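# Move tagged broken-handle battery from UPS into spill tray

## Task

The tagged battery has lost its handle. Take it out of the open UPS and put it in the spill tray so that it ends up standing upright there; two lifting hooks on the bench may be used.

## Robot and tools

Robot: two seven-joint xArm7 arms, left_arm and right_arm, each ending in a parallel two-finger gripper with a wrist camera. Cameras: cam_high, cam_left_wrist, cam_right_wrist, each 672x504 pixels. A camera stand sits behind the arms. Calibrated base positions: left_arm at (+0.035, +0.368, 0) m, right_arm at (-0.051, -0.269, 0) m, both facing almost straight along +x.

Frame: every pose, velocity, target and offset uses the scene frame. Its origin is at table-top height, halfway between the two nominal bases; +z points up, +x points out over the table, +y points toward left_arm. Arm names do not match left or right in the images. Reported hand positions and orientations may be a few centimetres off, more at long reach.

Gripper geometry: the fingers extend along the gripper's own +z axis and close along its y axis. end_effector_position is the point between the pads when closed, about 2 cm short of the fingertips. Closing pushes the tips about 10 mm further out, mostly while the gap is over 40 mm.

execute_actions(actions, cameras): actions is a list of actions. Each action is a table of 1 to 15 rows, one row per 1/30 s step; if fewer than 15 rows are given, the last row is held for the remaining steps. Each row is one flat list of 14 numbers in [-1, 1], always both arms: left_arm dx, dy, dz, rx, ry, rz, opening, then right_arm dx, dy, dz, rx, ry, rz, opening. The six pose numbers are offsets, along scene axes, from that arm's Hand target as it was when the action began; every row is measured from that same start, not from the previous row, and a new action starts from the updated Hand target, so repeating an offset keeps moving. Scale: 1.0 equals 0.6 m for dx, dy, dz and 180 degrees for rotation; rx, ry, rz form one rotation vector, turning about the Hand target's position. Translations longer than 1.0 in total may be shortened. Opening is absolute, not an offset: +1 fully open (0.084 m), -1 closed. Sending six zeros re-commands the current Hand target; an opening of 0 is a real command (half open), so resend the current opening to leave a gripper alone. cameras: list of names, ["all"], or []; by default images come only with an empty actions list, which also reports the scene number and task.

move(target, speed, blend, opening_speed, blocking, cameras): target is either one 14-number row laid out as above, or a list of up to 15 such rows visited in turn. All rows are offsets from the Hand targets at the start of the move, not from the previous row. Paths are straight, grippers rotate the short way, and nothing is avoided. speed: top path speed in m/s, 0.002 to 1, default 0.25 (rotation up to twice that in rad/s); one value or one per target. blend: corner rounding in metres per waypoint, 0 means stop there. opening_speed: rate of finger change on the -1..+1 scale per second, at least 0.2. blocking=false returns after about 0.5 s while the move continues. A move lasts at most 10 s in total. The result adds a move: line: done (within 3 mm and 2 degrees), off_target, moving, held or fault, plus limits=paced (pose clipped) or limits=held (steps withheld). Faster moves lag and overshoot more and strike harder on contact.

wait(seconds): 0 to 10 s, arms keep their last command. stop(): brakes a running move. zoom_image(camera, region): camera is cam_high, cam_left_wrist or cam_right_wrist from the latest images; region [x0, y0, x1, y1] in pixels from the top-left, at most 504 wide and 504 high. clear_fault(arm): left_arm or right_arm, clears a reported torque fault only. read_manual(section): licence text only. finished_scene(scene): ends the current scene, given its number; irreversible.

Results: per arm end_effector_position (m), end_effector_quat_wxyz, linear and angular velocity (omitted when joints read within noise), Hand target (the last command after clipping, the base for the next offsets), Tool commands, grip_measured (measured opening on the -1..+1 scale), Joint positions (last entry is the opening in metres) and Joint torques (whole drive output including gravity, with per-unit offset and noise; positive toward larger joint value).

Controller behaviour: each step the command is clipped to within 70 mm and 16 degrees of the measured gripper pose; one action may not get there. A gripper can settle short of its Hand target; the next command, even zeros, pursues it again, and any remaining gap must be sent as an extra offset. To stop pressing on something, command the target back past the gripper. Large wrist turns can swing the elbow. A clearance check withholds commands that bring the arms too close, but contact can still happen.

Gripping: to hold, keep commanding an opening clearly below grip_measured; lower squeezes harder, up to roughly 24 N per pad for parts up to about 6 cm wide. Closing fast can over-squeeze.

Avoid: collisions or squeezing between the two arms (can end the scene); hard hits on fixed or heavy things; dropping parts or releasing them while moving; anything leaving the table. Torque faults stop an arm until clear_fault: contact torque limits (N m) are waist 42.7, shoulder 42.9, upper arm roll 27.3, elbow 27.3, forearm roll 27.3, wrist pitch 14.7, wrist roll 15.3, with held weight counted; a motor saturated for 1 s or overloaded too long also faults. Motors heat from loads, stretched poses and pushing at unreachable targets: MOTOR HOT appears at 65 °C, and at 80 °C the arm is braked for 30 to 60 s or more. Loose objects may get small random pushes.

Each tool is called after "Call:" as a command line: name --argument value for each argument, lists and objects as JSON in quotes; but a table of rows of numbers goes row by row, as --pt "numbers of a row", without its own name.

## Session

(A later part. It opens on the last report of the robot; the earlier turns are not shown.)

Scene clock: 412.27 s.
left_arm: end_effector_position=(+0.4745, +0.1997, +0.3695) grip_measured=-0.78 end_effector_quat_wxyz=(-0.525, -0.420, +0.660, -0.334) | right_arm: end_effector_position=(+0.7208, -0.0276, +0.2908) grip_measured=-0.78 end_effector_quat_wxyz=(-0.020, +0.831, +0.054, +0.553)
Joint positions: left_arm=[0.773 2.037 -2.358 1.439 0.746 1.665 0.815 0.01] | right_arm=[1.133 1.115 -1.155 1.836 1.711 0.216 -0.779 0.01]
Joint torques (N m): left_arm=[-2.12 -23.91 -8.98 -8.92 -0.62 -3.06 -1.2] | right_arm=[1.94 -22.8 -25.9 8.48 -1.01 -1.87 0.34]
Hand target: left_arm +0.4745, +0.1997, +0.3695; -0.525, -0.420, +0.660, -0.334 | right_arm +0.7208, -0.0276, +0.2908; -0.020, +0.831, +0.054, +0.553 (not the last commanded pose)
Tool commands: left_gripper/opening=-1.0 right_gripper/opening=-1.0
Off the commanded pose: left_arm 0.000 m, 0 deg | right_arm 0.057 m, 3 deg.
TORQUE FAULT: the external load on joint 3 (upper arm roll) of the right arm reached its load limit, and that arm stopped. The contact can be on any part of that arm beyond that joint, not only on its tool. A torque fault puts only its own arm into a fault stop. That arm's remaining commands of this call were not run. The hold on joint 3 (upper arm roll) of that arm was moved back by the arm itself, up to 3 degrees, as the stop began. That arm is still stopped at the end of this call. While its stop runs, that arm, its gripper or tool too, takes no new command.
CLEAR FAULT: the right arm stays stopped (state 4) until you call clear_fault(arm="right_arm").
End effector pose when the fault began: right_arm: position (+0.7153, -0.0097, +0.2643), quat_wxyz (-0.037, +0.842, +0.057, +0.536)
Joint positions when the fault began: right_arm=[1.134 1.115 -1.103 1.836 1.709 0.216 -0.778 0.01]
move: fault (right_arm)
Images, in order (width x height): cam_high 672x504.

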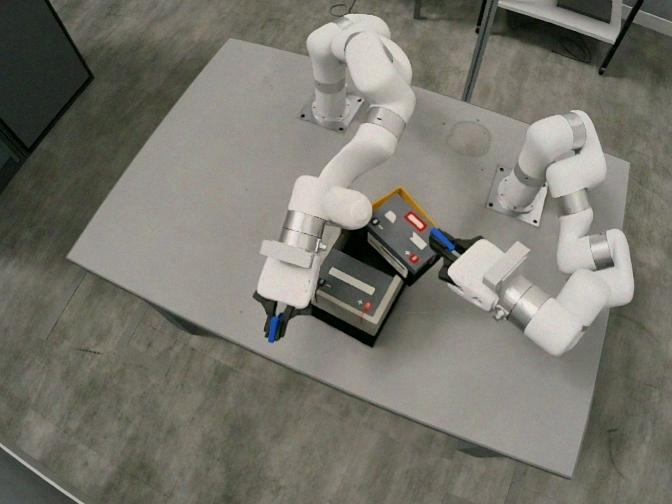

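Call:
clear_fault --arm "right_arm"

Call:
move --target '[0,0,0,0,0,0,-1,0,0,0.1,0,0,0,-1]' --speed 0.1 --cameras '["all"]'

Call:
zoom_image --camera "cam_high" --region '[250, 150, 450, 300]'

Scene clock: 412.73 s.
left_arm: end_effector_position=(+0.4745, +0.1997, +0.3695) grip_measured=-0.78 end_effector_quat_wxyz=(-0.525, -0.420, +0.660, -0.334) | right_arm: end_effector_position=(+0.7208, -0.0276, +0.2908) grip_measured=-0.78 end_effector_quat_wxyz=(-0.020, +0.831, +0.054, +0.553)
Joint positions: left_arm=[0.773 2.037 -2.358 1.439 0.746 1.665 0.815 0.01] | right_arm=[1.133 1.115 -1.155 1.836 1.711 0.216 -0.779 0.01]
Joint torques (N m): left_arm=[-0.49 -24.62 -10.15 -7.22 -1 -2.73 -1.14] | right_arm=[1.95 -22.81 -25.89 8.43 -1.03 -1.92 0.31]
Hand target: left_arm +0.4745, +0.1997, +0.3695; -0.525, -0.420, +0.660, -0.334 | right_arm +0.7208, -0.0276, +0.2908; -0.020, +0.831, +0.054, +0.553 (not the last commanded pose)
Tool commands: left_gripper/opening=-1.0 right_gripper/opening=-1.0
Off the commanded pose: left_arm 0.000 m, 0 deg | right_arm 0.057 m, 3 deg.
TORQUE FAULT, CONTINUED: the right arm's stop, for the torque fault of joint 3 (upper arm roll) that an earlier result reported, is over. The call counts as one of the actions that you can send in this scene. The hold on joint 3 (upper arm roll) of that arm was moved back by the arm itself, up to 3 degrees, as the stop began. That arm's target is now where it stood when the stop ended, not its last command. That arm's gripper keeps its grip as last carried out, and that arm accepts commands again: back off and push less far.
CLEAR FAULT: your call cleared the right arm's torque fault. If a joint's load stays at its limit, that arm stops again at once.

Scene clock: 413.83 s.
left_arm: end_effector_position=(+0.4745, +0.1997, +0.3695) grip_measured=-0.78 end_effector_quat_wxyz=(-0.525, -0.420, +0.660, -0.334) | right_arm: end_effector_position=(+0.7208, -0.0276, +0.3509) grip_measured=-0.78 end_effector_quat_wxyz=(-0.020, +0.831, +0.053, +0.553)
Joint positions: left_arm=[0.773 2.037 -2.358 1.439 0.746 1.665 0.815 0.01] | right_arm=[1.149 1.069 -1.251 1.849 1.525 0.309 -0.6 0.01]
Joint torques (N m): left_arm=[2.57 -25.78 -11.15 -4.48 -1.29 -1.78 -1.07] | right_arm=[2.25 -26.74 -25.7 11.72 -1.53 -0.6 2.15]
Hand target: left_arm +0.4745, +0.1997, +0.3695; -0.525, -0.420, +0.660, -0.334 | right_arm +0.7208, -0.0276, +0.3508; -0.020, +0.831, +0.054, +0.553
Off the commanded pose: left_arm 0.000 m, 0 deg | right_arm 0.000 m, 0 deg.
move: done

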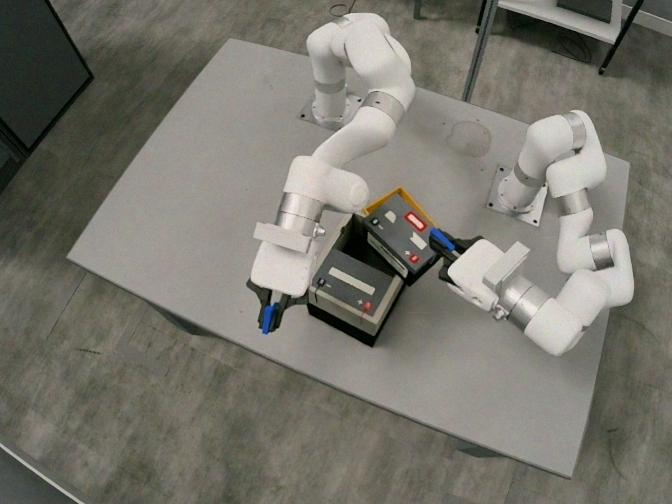

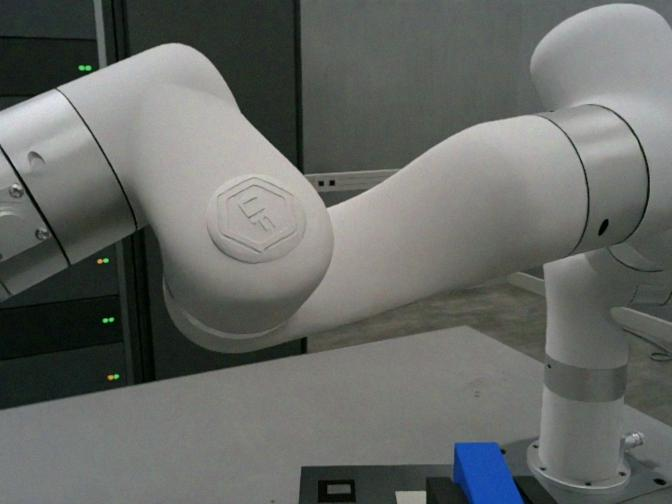

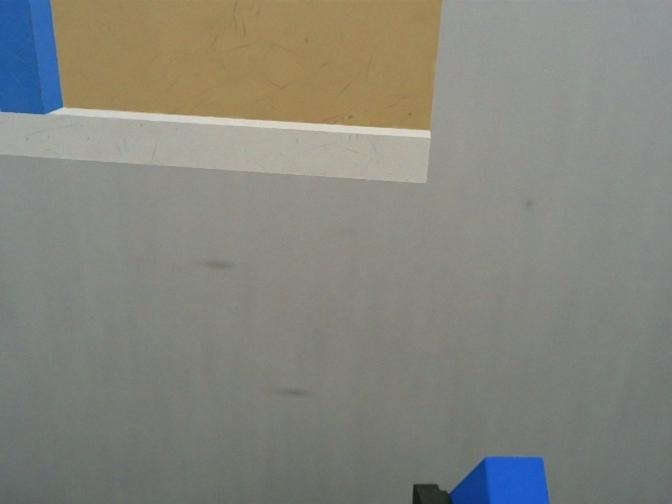

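Scaled by 2.520 from the camera's 672x504 image, which has a finer 960x720 frame.

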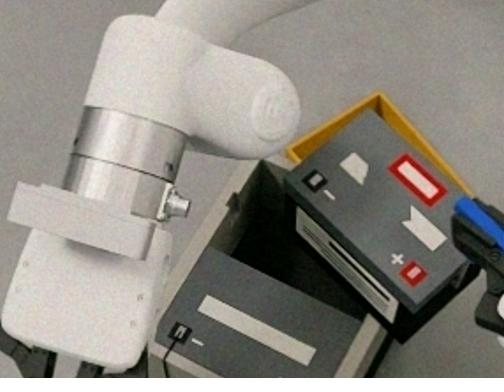

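Call:
move --pt "0 0 0 0 0 0 -1 0 0 0.1167 0 0 0 -1" --pt "0 0 0 0 0 0 -1 -0.5013 -0.1873 0.1167 0.2368 -0.24 0.3769 -1" --speed 0.3 --cameras '["all"]'

Scene clock: 422.43 s.
left_arm: end_effector_position=(+0.4745, +0.1997, +0.3695) grip_measured=-0.78 end_effector_quat_wxyz=(-0.525, -0.420, +0.660, -0.334) | right_arm: end_effector_position=(+0.4200, -0.1400, +0.4209) grip_measured=-0.78 end_effector_quat_wxyz=(+0.568, -0.360, -0.302, -0.676)
Joint positions: left_arm=[0.773 2.037 -2.358 1.439 0.746 1.665 0.815 0.01] | right_arm=[0.867 0.456 -1.157 0.85 2.261 2.386 -2.164 0.01]
Joint torques (N m): left_arm=[1.92 -31.81 -11.33 -4.41 -1.13 -1.52 -1.09] | right_arm=[-2.78 -7.22 -7.93 13.99 2.43 3.54 -1.23]
Hand target: left_arm +0.4745, +0.1997, +0.3695; -0.525, -0.420, +0.660, -0.334 | right_arm +0.4200, -0.1400, +0.4209; +0.568, -0.360, -0.302, -0.676
Off the commanded pose: left_arm 0.000 m, 0 deg | right_arm 0.000 m, 0 deg.
move: done

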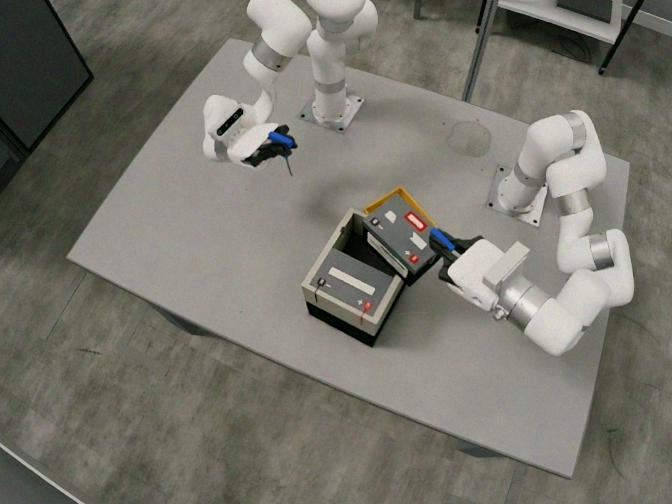

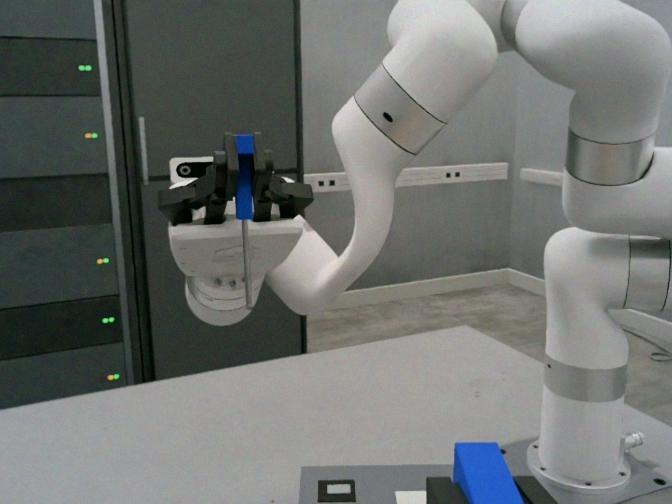

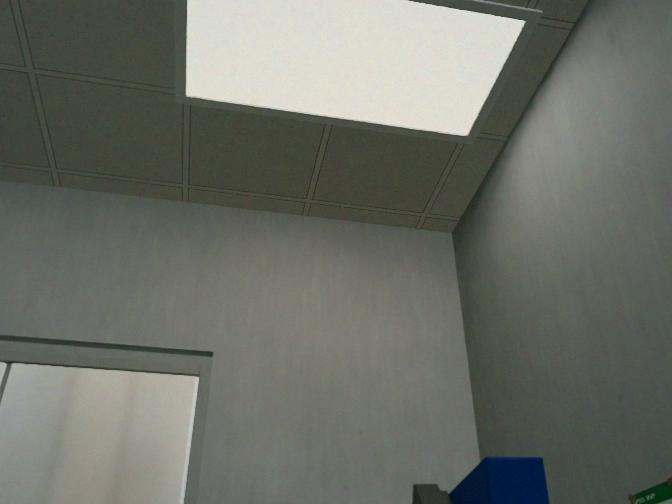

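Call:
move --pt "0 0 0 0 0 0 -1 -0.0048 0.2392 0 0 0 0 -1" --pt "0 0 0 0 0 0 -1 -0.0048 0.2392 -0.16 0 0 0 -1" --speed 0.12 --cameras '["cam_high","cam_left_wrist"]'

Call:
zoom_image --camera "cam_high" --region '[300, 170, 440, 270]'

Scene clock: 425.67 s.
left_arm: end_effector_position=(+0.4745, +0.1997, +0.3695) grip_measured=-0.78 end_effector_quat_wxyz=(-0.525, -0.420, +0.660, -0.334) | right_arm: end_effector_position=(+0.4171, +0.0035, +0.3249) grip_measured=-0.78 end_effector_quat_wxyz=(+0.568, -0.360, -0.302, -0.676)
Joint positions: left_arm=[0.773 2.037 -2.358 1.439 0.746 1.665 0.815 0.01] | right_arm=[1.005 0.644 -0.895 0.838 2.521 2.319 -2.365 0.01]
Joint torques (N m): left_arm=[1.36 -32.45 -10.98 -4.45 -0.82 -1.57 -1.07] | right_arm=[-2.78 -11.18 -9.67 12.07 2.23 3.79 -2.15]
Hand target: left_arm +0.4745, +0.1997, +0.3695; -0.525, -0.420, +0.660, -0.334 | right_arm +0.4171, +0.0036, +0.3249; +0.568, -0.360, -0.302, -0.676
Off the commanded pose: left_arm 0.000 m, 0 deg | right_arm 0.000 m, 0 deg.
move: done
Images, in order (width x height): cam_high 672x504, cam_left_wrist 672x504.

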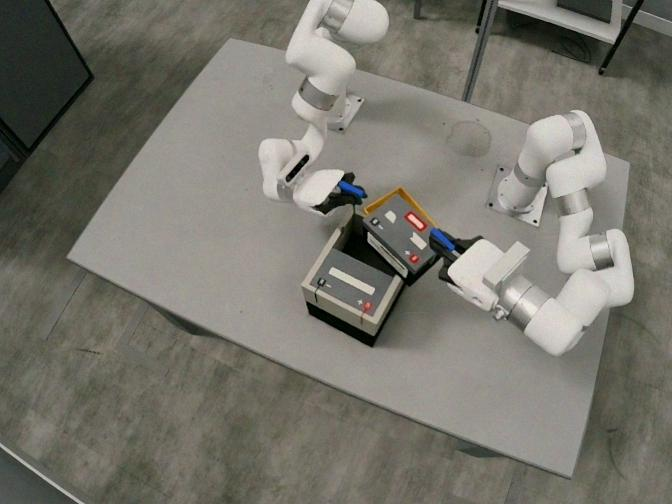

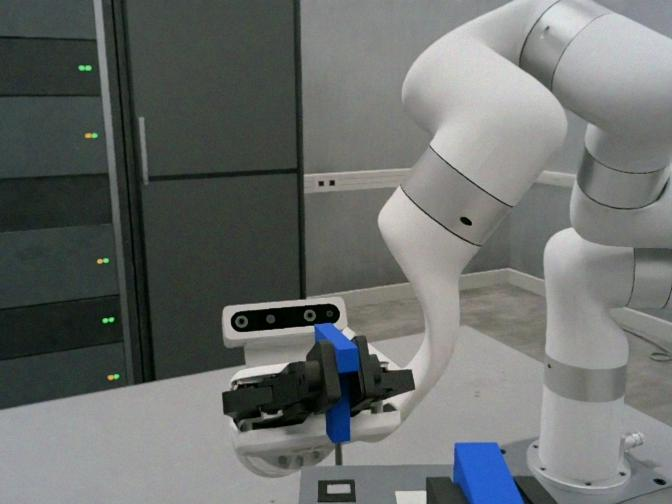

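Scaled by 3.600 from the camera's 672x504 image, which has a finer 960x720 frame.

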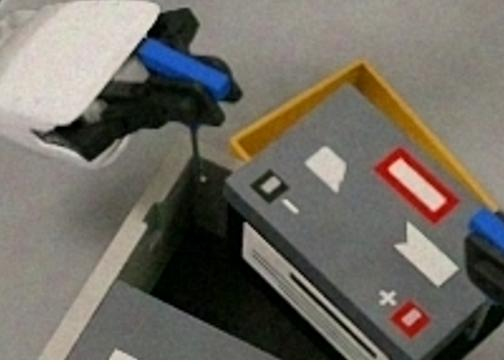

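Call:
move --pt "0 0 0 0 0 0 -1 0.0247 -0.0042 0 0 0 0 -1" --pt "0 0 0 0 0 0 -1 0.0247 -0.0042 -0.1 0 0 0 -1" --speed 0.08 --cameras '["cam_high","cam_left_wrist"]'

Call:
zoom_image --camera "cam_high" --region '[300, 170, 440, 270]'

Scene clock: 428.00 s.
left_arm: end_effector_position=(+0.4745, +0.1997, +0.3695) grip_measured=-0.78 end_effector_quat_wxyz=(-0.525, -0.420, +0.660, -0.334) | right_arm: end_effector_position=(+0.4319, +0.0010, +0.2649) grip_measured=-0.78 end_effector_quat_wxyz=(+0.568, -0.360, -0.302, -0.676)
Joint positions: left_arm=[0.773 2.037 -2.358 1.439 0.746 1.665 0.815 0.01] | right_arm=[0.888 0.84 -0.779 0.937 2.591 2.414 -2.393 0.01]
Joint torques (N m): left_arm=[1.19 -32.34 -10.67 -4.47 -0.55 -1.63 -1.11] | right_arm=[-2.66 -14.05 -11.05 10.33 2.14 3.84 -2.12]
Hand target: left_arm +0.4745, +0.1997, +0.3695; -0.525, -0.420, +0.660, -0.334 | right_arm +0.4320, +0.0010, +0.2649; +0.568, -0.360, -0.302, -0.676
Off the commanded pose: left_arm 0.000 m, 0 deg | right_arm 0.000 m, 0 deg.
move: done
Images, in order (width x height): cam_high 672x504, cam_left_wrist 672x504.

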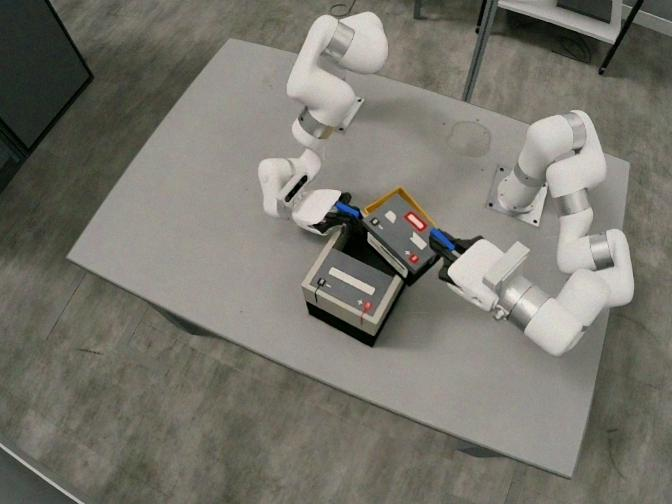

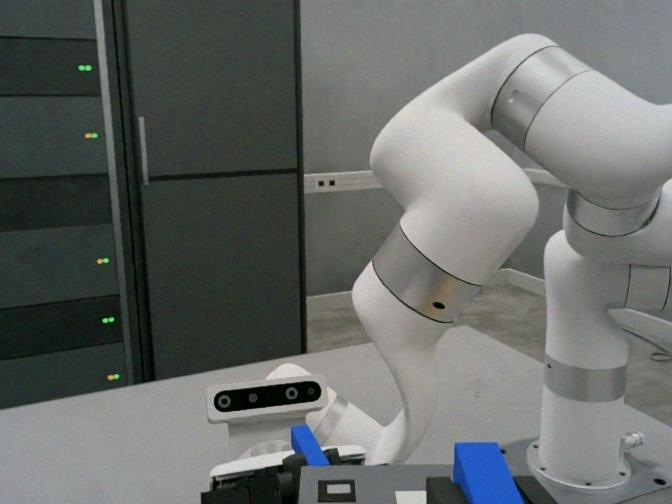

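Scaled by 3.600 from the camera's 672x504 image, which has a finer 960x720 frame.

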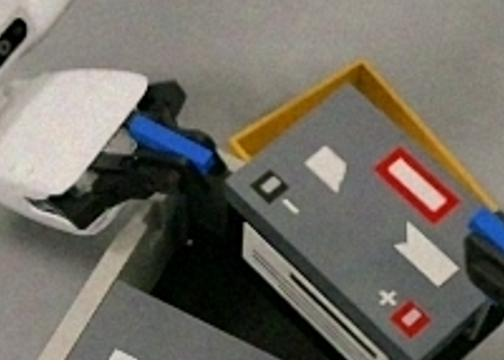

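Call:
move --target '[0,0,0,0,0,0,-1,-0.0012,-0.0066,0,0,0,0,-1]' --speed 0.04

Call:
move --target '[0,0,0,0,0,0,-1,-0.0012,-0.0066,0,0,0,0,-1]' --speed 0.04

Call:
move --target '[0,0,0,0,0,0,-1,-0.0012,-0.0066,0,0,0,0,-1]' --speed 0.04

Call:
move --target '[0,0,0,0,0,0,-1,-0.0012,-0.0066,0,0,0,0,-1]' --speed 0.04 --cameras '["cam_high"]'

Call:
zoom_image --camera "cam_high" --region '[300, 170, 440, 270]'

Scene clock: 429.47 s.
left_arm: end_effector_position=(+0.4745, +0.1997, +0.3695) grip_measured=-0.78 end_effector_quat_wxyz=(-0.525, -0.420, +0.660, -0.334) | right_arm: end_effector_position=(+0.4312, -0.0029, +0.2649) grip_measured=-0.78 end_effector_quat_wxyz=(+0.568, -0.360, -0.302, -0.676)
Joint positions: left_arm=[0.773 2.037 -2.358 1.439 0.746 1.665 0.815 0.01] | right_arm=[0.884 0.841 -0.784 0.933 2.585 2.423 -2.393 0.01]
Joint torques (N m): left_arm=[0.94 -32.27 -10.59 -4.49 -0.4 -1.61 -1.06] | right_arm=[-2.66 -14.16 -16.2 4.4 -0.33 3.88 2.02]
Hand target: left_arm +0.4745, +0.1997, +0.3695; -0.525, -0.420, +0.660, -0.334 | right_arm +0.4312, -0.0029, +0.2649; +0.568, -0.360, -0.302, -0.676
Off the commanded pose: left_arm 0.000 m, 0 deg | right_arm 0.000 m, 0 deg.
move: done

Scene clock: 430.17 s.
left_arm: end_effector_position=(+0.4745, +0.1997, +0.3695) grip_measured=-0.78 end_effector_quat_wxyz=(-0.525, -0.420, +0.660, -0.334) | right_arm: end_effector_position=(+0.4305, -0.0069, +0.2649) grip_measured=-0.78 end_effector_quat_wxyz=(+0.568, -0.360, -0.302, -0.676)
Joint positions: left_arm=[0.773 2.037 -2.358 1.439 0.746 1.665 0.815 0.01] | right_arm=[0.879 0.842 -0.789 0.928 2.58 2.433 -2.392 0.01]
Joint torques (N m): left_arm=[0.95 -32.32 -10.43 -4.53 -0.4 -1.64 -1.06] | right_arm=[-2.82 -13.95 -16.33 4.45 -0.29 3.92 1.98]
Hand target: left_arm +0.4745, +0.1997, +0.3695; -0.525, -0.420, +0.660, -0.334 | right_arm +0.4305, -0.0069, +0.2649; +0.568, -0.360, -0.302, -0.676
Off the commanded pose: left_arm 0.000 m, 0 deg | right_arm 0.000 m, 0 deg.
move: done

Scene clock: 430.87 s.
left_arm: end_effector_position=(+0.4745, +0.1997, +0.3695) grip_measured=-0.78 end_effector_quat_wxyz=(-0.525, -0.420, +0.660, -0.334) | right_arm: end_effector_position=(+0.4298, -0.0108, +0.2649) grip_measured=-0.78 end_effector_quat_wxyz=(+0.568, -0.360, -0.302, -0.676)
Joint positions: left_arm=[0.773 2.037 -2.358 1.439 0.746 1.665 0.815 0.01] | right_arm=[0.875 0.844 -0.793 0.924 2.575 2.442 -2.391 0.01]
Joint torques (N m): left_arm=[0.98 -32.13 -10.41 -4.42 -0.41 -1.67 -1.05] | right_arm=[-5.13 -13.5 -19.96 2.63 0.07 3.74 2.02]
Hand target: left_arm +0.4745, +0.1997, +0.3695; -0.525, -0.420, +0.660, -0.334 | right_arm +0.4298, -0.0108, +0.2649; +0.568, -0.360, -0.302, -0.676
Off the commanded pose: left_arm 0.000 m, 0 deg | right_arm 0.000 m, 0 deg.
move: done

Scene clock: 431.57 s.
left_arm: end_effector_position=(+0.4745, +0.1997, +0.3695) grip_measured=-0.78 end_effector_quat_wxyz=(-0.525, -0.420, +0.660, -0.334) | right_arm: end_effector_position=(+0.4291, -0.0148, +0.2649) grip_measured=-0.78 end_effector_quat_wxyz=(+0.568, -0.360, -0.302, -0.676)
Joint positions: left_arm=[0.773 2.037 -2.358 1.439 0.746 1.665 0.815 0.01] | right_arm=[0.87 0.845 -0.798 0.92 2.57 2.451 -2.39 0.01]
Joint torques (N m): left_arm=[0.89 -32.28 -10.38 -4.51 -0.46 -1.67 -1.1] | right_arm=[-5.2 -13.75 -20.09 2.97 -0.01 3.9 2.03]
Hand target: left_arm +0.4745, +0.1997, +0.3695; -0.525, -0.420, +0.660, -0.334 | right_arm +0.4291, -0.0148, +0.2649; +0.568, -0.360, -0.302, -0.676
Off the commanded pose: left_arm 0.000 m, 0 deg | right_arm 0.000 m, 0 deg.
move: done
Images, in order (width x height): cam_high 672x504.

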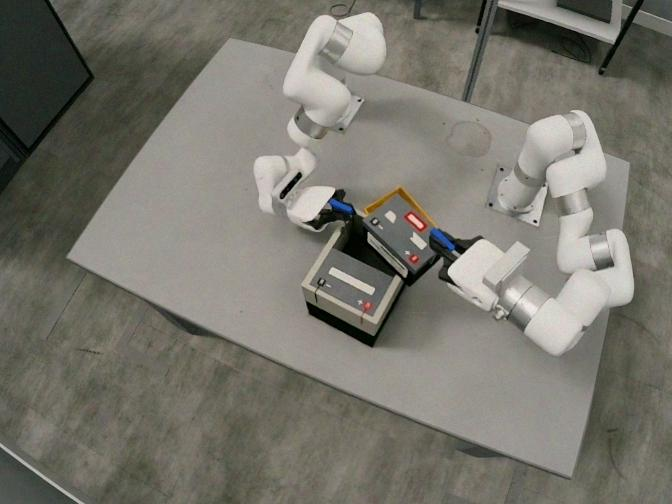

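Scaled by 3.600 from the camera's 672x504 image, which has a finer 960x720 frame.

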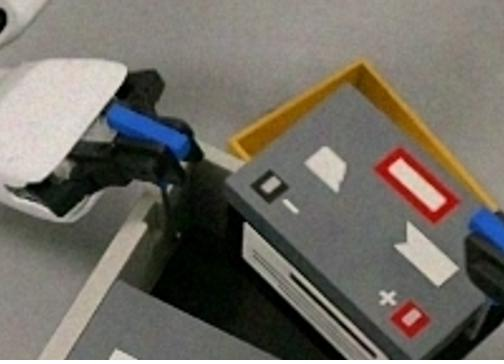

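Call:
move --target '[0,0,0,0,0,0,-1,0,0,0,-0.1368,0.0242,0,-1]' --speed 0.15 --cameras '["cam_high"]'

Call:
zoom_image --camera "cam_high" --region '[300, 170, 440, 270]'

Call:
move --target '[0,0,0,0,0,0,-1,0,0,0,-0.1368,0.0242,0,-1]' --speed 0.15 --cameras '["cam_high"]'

Call:
zoom_image --camera "cam_high" --region '[300, 170, 440, 270]'

Scene clock: 435.73 s.
left_arm: end_effector_position=(+0.4745, +0.1997, +0.3695) grip_measured=-0.78 end_effector_quat_wxyz=(-0.525, -0.420, +0.660, -0.334) | right_arm: end_effector_position=(+0.4291, -0.0148, +0.2649) grip_measured=-0.78 end_effector_quat_wxyz=(+0.489, -0.498, -0.417, -0.582)
Joint positions: left_arm=[0.773 2.037 -2.358 1.439 0.746 1.665 0.815 0.01] | right_arm=[1.173 0.74 -1.229 0.847 2.261 2.136 -2.329 0.01]
Joint torques (N m): left_arm=[0.22 -32.11 -9.98 -4.52 -0.41 -1.75 -1.07] | right_arm=[0.66 -19.87 -21.31 3.93 -0.36 -0.55 2.08]
Hand target: left_arm +0.4745, +0.1997, +0.3695; -0.525, -0.420, +0.660, -0.334 | right_arm +0.4291, -0.0148, +0.2649; +0.489, -0.498, -0.417, -0.582
Off the commanded pose: left_arm 0.000 m, 0 deg | right_arm 0.000 m, 0 deg.
move: done
Images, in order (width x height): cam_high 672x504.

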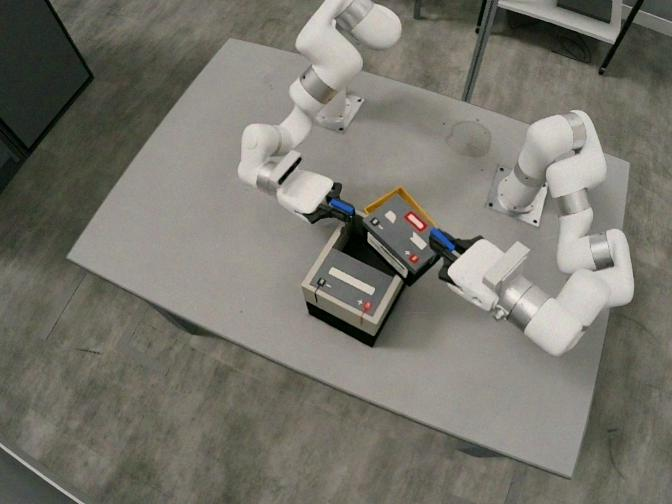

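Scaled by 3.600 from the camera's 672x504 image, which has a finer 960x720 frame.

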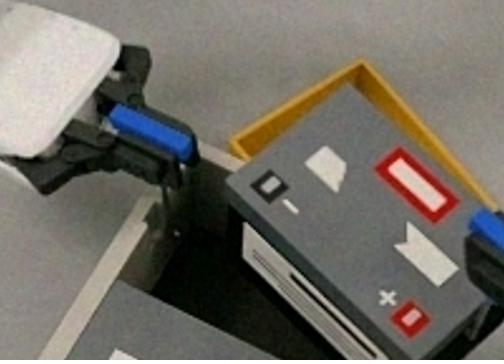

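Scene clock: 437.63 s.
left_arm: end_effector_position=(+0.4745, +0.1997, +0.3695) grip_measured=-0.78 end_effector_quat_wxyz=(-0.525, -0.420, +0.660, -0.334) | right_arm: end_effector_position=(+0.4291, -0.0148, +0.2649) grip_measured=-0.78 end_effector_quat_wxyz=(-0.387, +0.612, +0.513, +0.461)
Joint positions: left_arm=[0.773 2.037 -2.358 1.439 0.746 1.665 0.815 0.01] | right_arm=[1.475 0.796 -1.607 0.897 1.989 1.882 -2.148 0.01]
Joint torques (N m): left_arm=[-0.07 -32 -9.95 -4.57 -0.45 -1.78 -1.08] | right_arm=[0.84 -4.23 -23.67 10.77 -0.84 -1.86 2.03]
Hand target: left_arm +0.4745, +0.1997, +0.3695; -0.525, -0.420, +0.660, -0.334 | right_arm +0.4291, -0.0148, +0.2649; -0.387, +0.612, +0.513, +0.461
Off the commanded pose: left_arm 0.000 m, 0 deg | right_arm 0.000 m, 0 deg.
move: done
Images, in order (width x height): cam_high 672x504.

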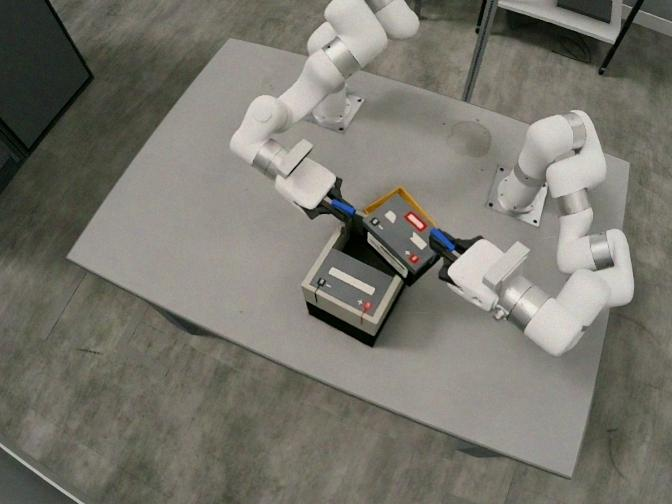

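Scaled by 3.600 from the camera's 672x504 image, which has a finer 960x720 frame.

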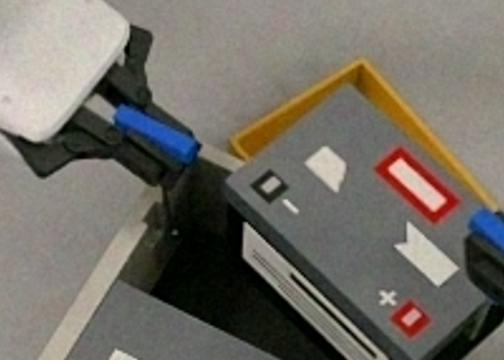

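Call:
move --pt "0 0 0 0 0 0 -1 0 0 0 -0.0766 0.0135 0 -1" --pt "0 0 0 0 0 0 -1 0.0028 0.0160 0 -0.0766 0.0135 0 -1" --pt "0 0 0 0 0 0 -1 0.0028 0.0160 0.24 -0.0766 0.0135 0 -1" --speed 0.12 --cameras '["cam_left_wrist"]'

Scene clock: 441.27 s.
left_arm: end_effector_position=(+0.4745, +0.1997, +0.3695) grip_measured=-0.78 end_effector_quat_wxyz=(-0.525, -0.420, +0.660, -0.334) | right_arm: end_effector_position=(+0.4307, -0.0052, +0.4088) grip_measured=-0.78 end_effector_quat_wxyz=(-0.322, +0.664, +0.556, +0.383)
Joint positions: left_arm=[0.773 2.037 -2.358 1.439 0.746 1.665 0.815 0.01] | right_arm=[1.609 0.802 -1.958 1.212 1.75 1.88 -1.743 0.01]
Joint torques (N m): left_arm=[-0.46 -31.86 -9.66 -4.64 -0.51 -1.9 -1.05] | right_arm=[-2.97 -15.97 -22.34 13.47 0.15 1.21 1.88]
Hand target: left_arm +0.4745, +0.1997, +0.3695; -0.525, -0.420, +0.660, -0.334 | right_arm +0.4308, -0.0052, +0.4089; -0.322, +0.664, +0.556, +0.383
Off the commanded pose: left_arm 0.000 m, 0 deg | right_arm 0.000 m, 0 deg.
move: done
Images, in order (width x height): cam_left_wrist 672x504.

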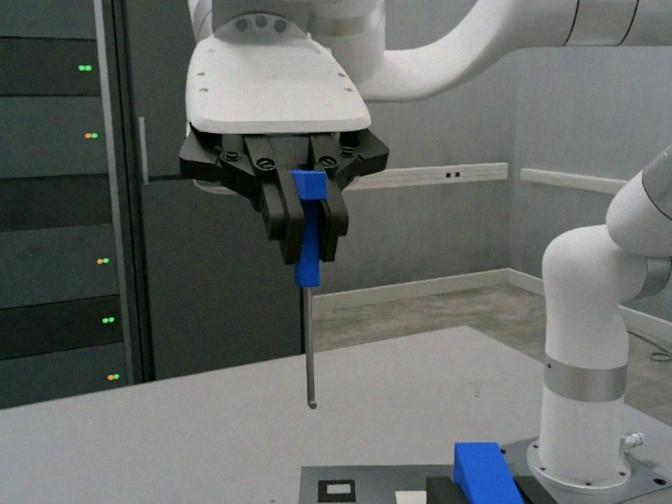

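Call:
move --target '[0,0,0,0,0,0,-1,-0.1963,-0.2125,0.007,-0.0641,0.0199,-0.0826,-1]' --speed 0.25 --cameras '["cam_right_wrist","cam_left_wrist"]'

Call:
zoom_image --camera "cam_right_wrist" --region '[250, 60, 540, 350]'

Scene clock: 443.40 s.
left_arm: end_effector_position=(+0.4745, +0.1997, +0.3695) grip_measured=-0.78 end_effector_quat_wxyz=(-0.525, -0.420, +0.660, -0.334) | right_arm: end_effector_position=(+0.3130, -0.1327, +0.4131) grip_measured=-0.78 end_effector_quat_wxyz=(-0.218, +0.771, +0.491, +0.342)
Joint positions: left_arm=[0.773 2.037 -2.358 1.439 0.746 1.665 0.815 0.01] | right_arm=[1.796 1.034 -2.506 0.886 1.398 2.056 -1.725 0.01]
Joint torques (N m): left_arm=[-0.77 -32.05 -9.28 -4.77 -0.42 -1.84 -1.08] | right_arm=[1.83 -0.17 -17.53 7.53 0.01 0.8 -2.11]
Hand target: left_arm +0.4745, +0.1997, +0.3695; -0.525, -0.420, +0.660, -0.334 | right_arm +0.3130, -0.1327, +0.4131; -0.218, +0.771, +0.491, +0.342
Off the commanded pose: left_arm 0.000 m, 0 deg | right_arm 0.000 m, 0 deg.
move: done
Images, in order (width x height): cam_left_wrist 672x504, cam_right_wrist 672x504.

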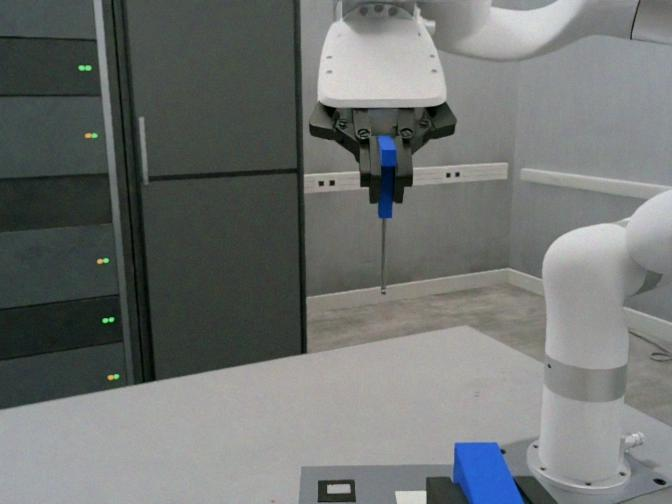

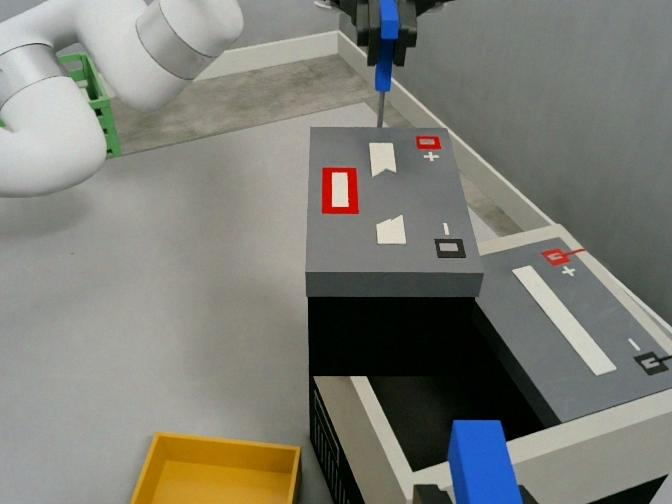

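Scaled by 1.738 from the camera's 672x504 image, which has a finer 960x720 frame.

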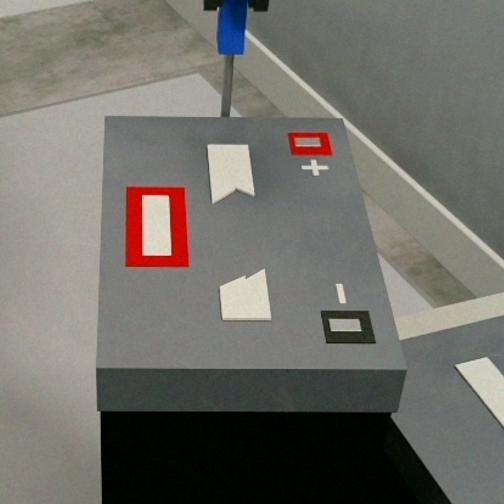

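Call:
move --target '[0,0,0,0,0,0,-1,0.1385,0.2693,-0.0152,0.0654,-0.0305,0,-1]' --speed 0.2 --cameras '["cam_right_wrist","cam_left_wrist"]'

Call:
zoom_image --camera "cam_left_wrist" --region '[300, 280, 500, 480]'

Scene clock: 445.20 s.
left_arm: end_effector_position=(+0.4745, +0.1997, +0.3695) grip_measured=-0.78 end_effector_quat_wxyz=(-0.525, -0.420, +0.660, -0.334) | right_arm: end_effector_position=(+0.3960, +0.0289, +0.4039) grip_measured=-0.78 end_effector_quat_wxyz=(-0.272, +0.727, +0.463, +0.427)
Joint positions: left_arm=[0.773 2.037 -2.358 1.439 0.746 1.665 0.815 0.01] | right_arm=[1.888 1.133 -2.17 0.929 1.939 1.757 -1.495 0.01]
Joint torques (N m): left_arm=[-1.2 -31.99 -9.21 -4.56 -0.47 -1.93 -1.05] | right_arm=[-2.65 -13.99 -19.45 11.49 2.57 -2.46 1.99]
Hand target: left_arm +0.4745, +0.1997, +0.3695; -0.525, -0.420, +0.660, -0.334 | right_arm +0.3961, +0.0289, +0.4039; -0.273, +0.727, +0.463, +0.427
Off the commanded pose: left_arm 0.000 m, 0 deg | right_arm 0.000 m, 0 deg.
move: done
Images, in order (width x height): cam_left_wrist 672x504, cam_right_wrist 672x504.

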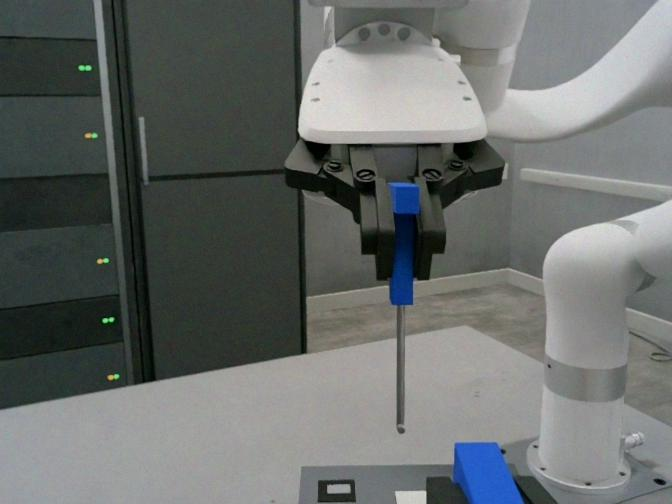

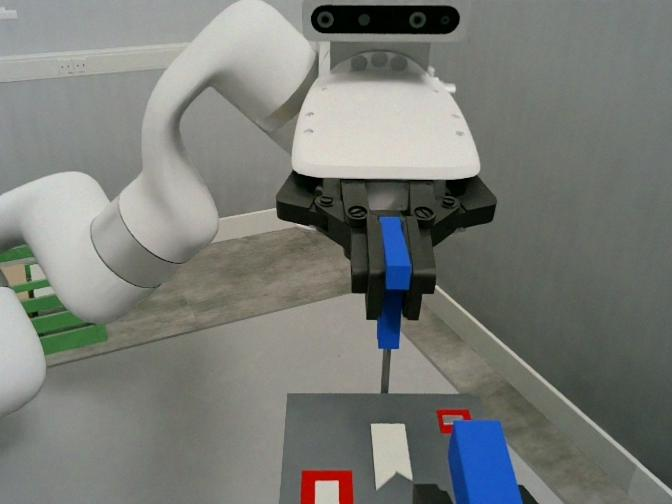

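Scaled by 2.520 from the camera's 672x504 image, which has a finer 960x720 frame.

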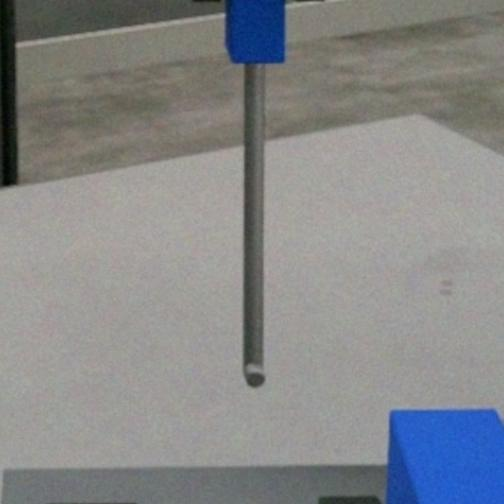

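Call:
move --pt "0 0 0 0 0 0 -1 0 0 -0.0605 0 0 0 -1" --pt "0 0 0 0 0 0 -1 0.0120 0.0257 -0.0605 0 0 0 -1" --speed 0.08

Call:
move --target '[0,0,0,0,0,0,-1,0.0014,0.003,0,0,0,0,-1]' --speed 0.03

Call:
move --target '[0,0,0,0,0,0,-1,0.0014,0.003,0,0,0,0,-1]' --speed 0.03

Call:
move --target '[0,0,0,0,0,0,-1,0.0014,0.003,0,0,0,0,-1]' --speed 0.03

Scene clock: 447.37 s.
left_arm: end_effector_position=(+0.4745, +0.1997, +0.3695) grip_measured=-0.78 end_effector_quat_wxyz=(-0.525, -0.420, +0.660, -0.334) | right_arm: end_effector_position=(+0.4033, +0.0443, +0.3676) grip_measured=-0.78 end_effector_quat_wxyz=(-0.273, +0.727, +0.463, +0.427)
Joint positions: left_arm=[0.773 2.037 -2.358 1.439 0.746 1.665 0.815 0.01] | right_arm=[1.902 1.165 -2.082 0.893 2.008 1.705 -1.527 0.01]
Joint torques (N m): left_arm=[-1.46 -31.81 -9.06 -4.63 -0.44 -1.95 -1.08] | right_arm=[-2.84 -4.57 -20.78 10.78 2.65 -2.42 1.94]
Hand target: left_arm +0.4745, +0.1997, +0.3695; -0.525, -0.420, +0.660, -0.334 | right_arm +0.4033, +0.0443, +0.3676; -0.273, +0.727, +0.463, +0.427
Off the commanded pose: left_arm 0.000 m, 0 deg | right_arm 0.000 m, 0 deg.
move: done

Scene clock: 448.07 s.
left_arm: end_effector_position=(+0.4745, +0.1997, +0.3695) grip_measured=-0.78 end_effector_quat_wxyz=(-0.525, -0.420, +0.660, -0.334) | right_arm: end_effector_position=(+0.4041, +0.0461, +0.3676) grip_measured=-0.78 end_effector_quat_wxyz=(-0.272, +0.727, +0.463, +0.427)
Joint positions: left_arm=[0.773 2.037 -2.358 1.439 0.746 1.665 0.815 0.01] | right_arm=[1.901 1.166 -2.079 0.897 2.011 1.702 -1.524 0.01]
Joint torques (N m): left_arm=[-1.47 -31.74 -9.02 -4.59 -0.44 -2 -1.09] | right_arm=[-1.85 -4.32 -19.36 11.9 3.04 -2 2.02]
Hand target: left_arm +0.4745, +0.1997, +0.3695; -0.525, -0.420, +0.660, -0.334 | right_arm +0.4041, +0.0461, +0.3676; -0.273, +0.727, +0.463, +0.427
Off the commanded pose: left_arm 0.000 m, 0 deg | right_arm 0.000 m, 0 deg.
move: done

Scene clock: 448.77 s.
left_arm: end_effector_position=(+0.4745, +0.1997, +0.3695) grip_measured=-0.78 end_effector_quat_wxyz=(-0.525, -0.420, +0.660, -0.334) | right_arm: end_effector_position=(+0.4049, +0.0479, +0.3676) grip_measured=-0.78 end_effector_quat_wxyz=(-0.273, +0.727, +0.463, +0.427)
Joint positions: left_arm=[0.773 2.037 -2.358 1.439 0.746 1.665 0.815 0.01] | right_arm=[1.9 1.166 -2.075 0.902 2.014 1.698 -1.522 0.01]
Joint torques (N m): left_arm=[-1.54 -31.64 -8.94 -4.65 -0.42 -1.96 -1.11] | right_arm=[-2.08 -4.31 -19.63 11.95 3.04 -2.1 2]
Hand target: left_arm +0.4745, +0.1997, +0.3695; -0.525, -0.420, +0.660, -0.334 | right_arm +0.4050, +0.0479, +0.3676; -0.273, +0.727, +0.463, +0.427
Off the commanded pose: left_arm 0.000 m, 0 deg | right_arm 0.000 m, 0 deg.
move: done

Scene clock: 449.47 s.
left_arm: end_effector_position=(+0.4745, +0.1997, +0.3695) grip_measured=-0.78 end_effector_quat_wxyz=(-0.525, -0.420, +0.660, -0.334) | right_arm: end_effector_position=(+0.4058, +0.0497, +0.3676) grip_measured=-0.78 end_effector_quat_wxyz=(-0.273, +0.727, +0.463, +0.427)
Joint positions: left_arm=[0.773 2.037 -2.358 1.439 0.746 1.665 0.815 0.01] | right_arm=[1.899 1.167 -2.072 0.906 2.016 1.695 -1.519 0.01]
Joint torques (N m): left_arm=[-1.71 -31.8 -8.79 -4.68 -0.45 -1.98 -1.14] | right_arm=[-2.05 -4.44 -19.43 11.86 3.08 -2.07 1.99]
Hand target: left_arm +0.4745, +0.1997, +0.3695; -0.525, -0.420, +0.660, -0.334 | right_arm +0.4058, +0.0497, +0.3676; -0.273, +0.727, +0.463, +0.427
Off the commanded pose: left_arm 0.000 m, 0 deg | right_arm 0.000 m, 0 deg.
move: done

Call:
move --target '[0,0,0,0,0,0,-1,0,0,0.0167,0,0,0,-1]' --speed 0.02 --cameras '["cam_left_wrist"]'

Call:
move --target '[0,0,0,0,0,0,-1,0,0,0.01,0,0,0,-1]' --speed 0.02 --cameras '["cam_left_wrist"]'

Scene clock: 450.70 s.
left_arm: end_effector_position=(+0.4745, +0.1997, +0.3695) grip_measured=-0.78 end_effector_quat_wxyz=(-0.525, -0.420, +0.660, -0.334) | right_arm: end_effector_position=(+0.4058, +0.0497, +0.3777) grip_measured=-0.78 end_effector_quat_wxyz=(-0.272, +0.727, +0.463, +0.428)
Joint positions: left_arm=[0.773 2.037 -2.358 1.439 0.746 1.665 0.815 0.01] | right_arm=[1.894 1.159 -2.089 0.925 2.004 1.701 -1.503 0.01]
Joint torques (N m): left_arm=[-1.96 -31.58 -8.64 -5.44 -0.45 -2.01 -1.12] | right_arm=[-2.38 -16.77 -25.22 11.13 0.69 0.9 2.05]
Hand target: left_arm +0.4745, +0.1997, +0.3695; -0.525, -0.420, +0.660, -0.334 | right_arm +0.4058, +0.0497, +0.3777; -0.273, +0.727, +0.463, +0.427
Off the commanded pose: left_arm 0.000 m, 0 deg | right_arm 0.000 m, 0 deg.
move: done
Images, in order (width x height): cam_left_wrist 672x504.

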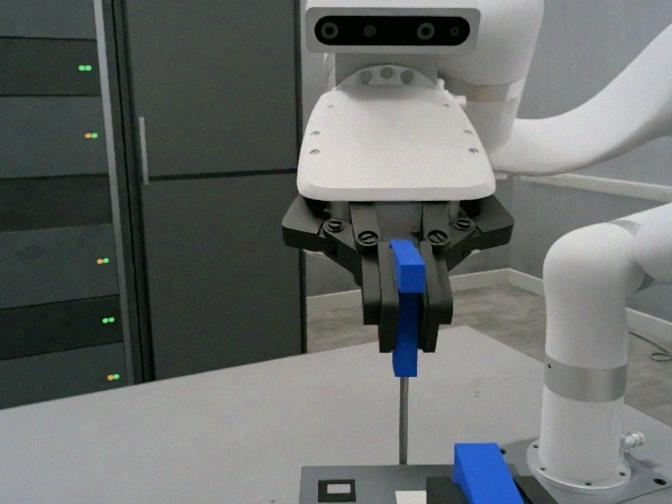

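Scene clock: 451.43 s.
left_arm: end_effector_position=(+0.4745, +0.1997, +0.3695) grip_measured=-0.78 end_effector_quat_wxyz=(-0.525, -0.420, +0.660, -0.334) | right_arm: end_effector_position=(+0.4058, +0.0497, +0.3836) grip_measured=-0.78 end_effector_quat_wxyz=(-0.273, +0.727, +0.463, +0.427)
Joint positions: left_arm=[0.773 2.037 -2.358 1.439 0.746 1.665 0.815 0.01] | right_arm=[1.891 1.155 -2.098 0.936 1.996 1.705 -1.494 0.01]
Joint torques (N m): left_arm=[-2.05 -31.52 -8.85 -6.86 -0.37 -2.04 -1.04] | right_arm=[-2.38 -16.89 -25.87 11.35 0.46 0.87 1.97]
Hand target: left_arm +0.4745, +0.1997, +0.3695; -0.525, -0.420, +0.660, -0.334 | right_arm +0.4058, +0.0497, +0.3837; -0.273, +0.727, +0.463, +0.427
Off the commanded pose: left_arm 0.000 m, 0 deg | right_arm 0.000 m, 0 deg.
move: done
Images, in order (width x height): cam_left_wrist 672x504.

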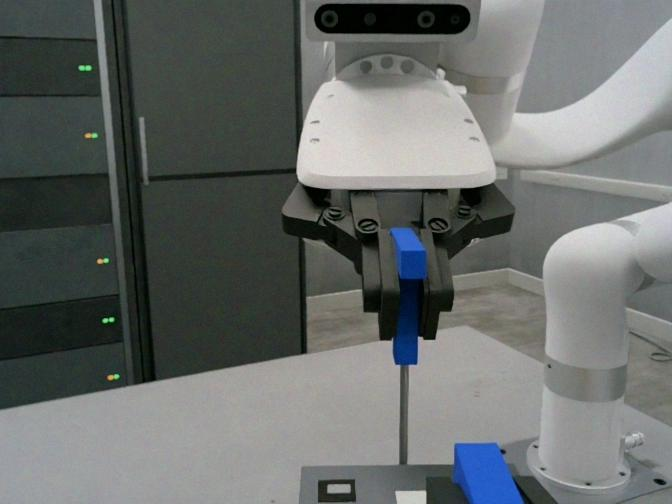

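Call:
move --pt "0 0 0 0 0 0 -1 -0.007 -0.0151 0 0 0 0 -1" --pt "0 0 0 0 0 0 -1 -0.007 -0.0151 -0.0445 0 0 0 -1" --pt "0 0 0 0 0 0 -1 -0.0028 -0.006 -0.0445 0 0 0 -1" --speed 0.05

Call:
move --target '[0,0,0,0,0,0,-1,0.0011,0.0023,0,0,0,0,-1]' --speed 0.03

Call:
move --target '[0,0,0,0,0,0,-1,0.0011,0.0023,0,0,0,0,-1]' --speed 0.03

Call:
move --target '[0,0,0,0,0,0,-1,0.0011,0.0023,0,0,0,0,-1]' --speed 0.03

Call:
move --target '[0,0,0,0,0,0,-1,0.0011,0.0023,0,0,0,0,-1]' --speed 0.03

Scene clock: 454.00 s.
left_arm: end_effector_position=(+0.4745, +0.1997, +0.3695) grip_measured=-0.78 end_effector_quat_wxyz=(-0.525, -0.420, +0.660, -0.334) | right_arm: end_effector_position=(+0.4041, +0.0461, +0.3570) grip_measured=-0.78 end_effector_quat_wxyz=(-0.273, +0.727, +0.463, +0.427)
Joint positions: left_arm=[0.773 2.037 -2.358 1.439 0.746 1.665 0.815 0.01] | right_arm=[1.906 1.173 -2.06 0.878 2.025 1.695 -1.541 0.01]
Joint torques (N m): left_arm=[-2.46 -31.51 -8.73 -10.28 -0.52 -2.08 -1.05] | right_arm=[-2.78 -4.65 -21.03 10.77 2.66 -2.39 1.95]
Hand target: left_arm +0.4745, +0.1997, +0.3695; -0.525, -0.420, +0.660, -0.334 | right_arm +0.4041, +0.0461, +0.3570; -0.273, +0.727, +0.463, +0.427
Off the commanded pose: left_arm 0.000 m, 0 deg | right_arm 0.000 m, 0 deg.
move: done

Scene clock: 454.70 s.
left_arm: end_effector_position=(+0.4745, +0.1997, +0.3695) grip_measured=-0.78 end_effector_quat_wxyz=(-0.525, -0.420, +0.660, -0.334) | right_arm: end_effector_position=(+0.4048, +0.0475, +0.3570) grip_measured=-0.78 end_effector_quat_wxyz=(-0.273, +0.727, +0.463, +0.427)
Joint positions: left_arm=[0.773 2.037 -2.358 1.439 0.746 1.665 0.815 0.01] | right_arm=[1.905 1.173 -2.057 0.881 2.027 1.692 -1.539 0.01]
Joint torques (N m): left_arm=[-2.48 -31.46 -8.65 -10.36 -0.45 -1.98 -1.14] | right_arm=[-2.85 -4.59 -20.99 10.78 2.6 -2.31 2.02]
Hand target: left_arm +0.4745, +0.1997, +0.3695; -0.525, -0.420, +0.660, -0.334 | right_arm +0.4048, +0.0475, +0.3570; -0.273, +0.727, +0.463, +0.427
Off the commanded pose: left_arm 0.000 m, 0 deg | right_arm 0.000 m, 0 deg.
move: done

Scene clock: 455.40 s.
left_arm: end_effector_position=(+0.4745, +0.1997, +0.3695) grip_measured=-0.78 end_effector_quat_wxyz=(-0.525, -0.420, +0.660, -0.334) | right_arm: end_effector_position=(+0.4054, +0.0488, +0.3570) grip_measured=-0.78 end_effector_quat_wxyz=(-0.273, +0.727, +0.463, +0.427)
Joint positions: left_arm=[0.773 2.037 -2.358 1.439 0.746 1.665 0.815 0.01] | right_arm=[1.904 1.173 -2.055 0.885 2.029 1.689 -1.537 0.01]
Joint torques (N m): left_arm=[-2.64 -31.31 -8.61 -10.23 -0.48 -2.02 -1.09] | right_arm=[-2.64 -4.52 -21 10.69 2.53 -2.46 2]
Hand target: left_arm +0.4745, +0.1997, +0.3695; -0.525, -0.420, +0.660, -0.334 | right_arm +0.4054, +0.0489, +0.3570; -0.273, +0.727, +0.463, +0.427
Off the commanded pose: left_arm 0.000 m, 0 deg | right_arm 0.000 m, 0 deg.
move: done

Scene clock: 456.10 s.
left_arm: end_effector_position=(+0.4745, +0.1997, +0.3695) grip_measured=-0.78 end_effector_quat_wxyz=(-0.525, -0.420, +0.660, -0.334) | right_arm: end_effector_position=(+0.4061, +0.0502, +0.3570) grip_measured=-0.78 end_effector_quat_wxyz=(-0.273, +0.727, +0.463, +0.427)
Joint positions: left_arm=[0.773 2.037 -2.358 1.439 0.746 1.665 0.815 0.01] | right_arm=[1.903 1.174 -2.052 0.888 2.031 1.687 -1.534 0.01]
Joint torques (N m): left_arm=[-2.75 -31.37 -8.55 -10.24 -0.49 -2.11 -1.11] | right_arm=[-2.71 -4.58 -21.13 10.59 2.51 -2.32 1.94]
Hand target: left_arm +0.4745, +0.1997, +0.3695; -0.525, -0.420, +0.660, -0.334 | right_arm +0.4061, +0.0502, +0.3570; -0.273, +0.727, +0.463, +0.427
Off the commanded pose: left_arm 0.000 m, 0 deg | right_arm 0.000 m, 0 deg.
move: done

Scene clock: 456.80 s.
left_arm: end_effector_position=(+0.4745, +0.1997, +0.3695) grip_measured=-0.78 end_effector_quat_wxyz=(-0.525, -0.420, +0.660, -0.334) | right_arm: end_effector_position=(+0.4068, +0.0516, +0.3570) grip_measured=-0.78 end_effector_quat_wxyz=(-0.273, +0.727, +0.463, +0.427)
Joint positions: left_arm=[0.773 2.037 -2.358 1.439 0.746 1.665 0.815 0.01] | right_arm=[1.903 1.174 -2.05 0.892 2.034 1.684 -1.532 0.01]
Joint torques (N m): left_arm=[-2.9 -31.38 -8.48 -10.22 -0.5 -2.02 -1.12] | right_arm=[-2.61 -4.6 -20.98 11.02 2.73 -2.3 2.05]
Hand target: left_arm +0.4745, +0.1997, +0.3695; -0.525, -0.420, +0.660, -0.334 | right_arm +0.4068, +0.0516, +0.3570; -0.273, +0.727, +0.463, +0.427
Off the commanded pose: left_arm 0.000 m, 0 deg | right_arm 0.000 m, 0 deg.
move: done


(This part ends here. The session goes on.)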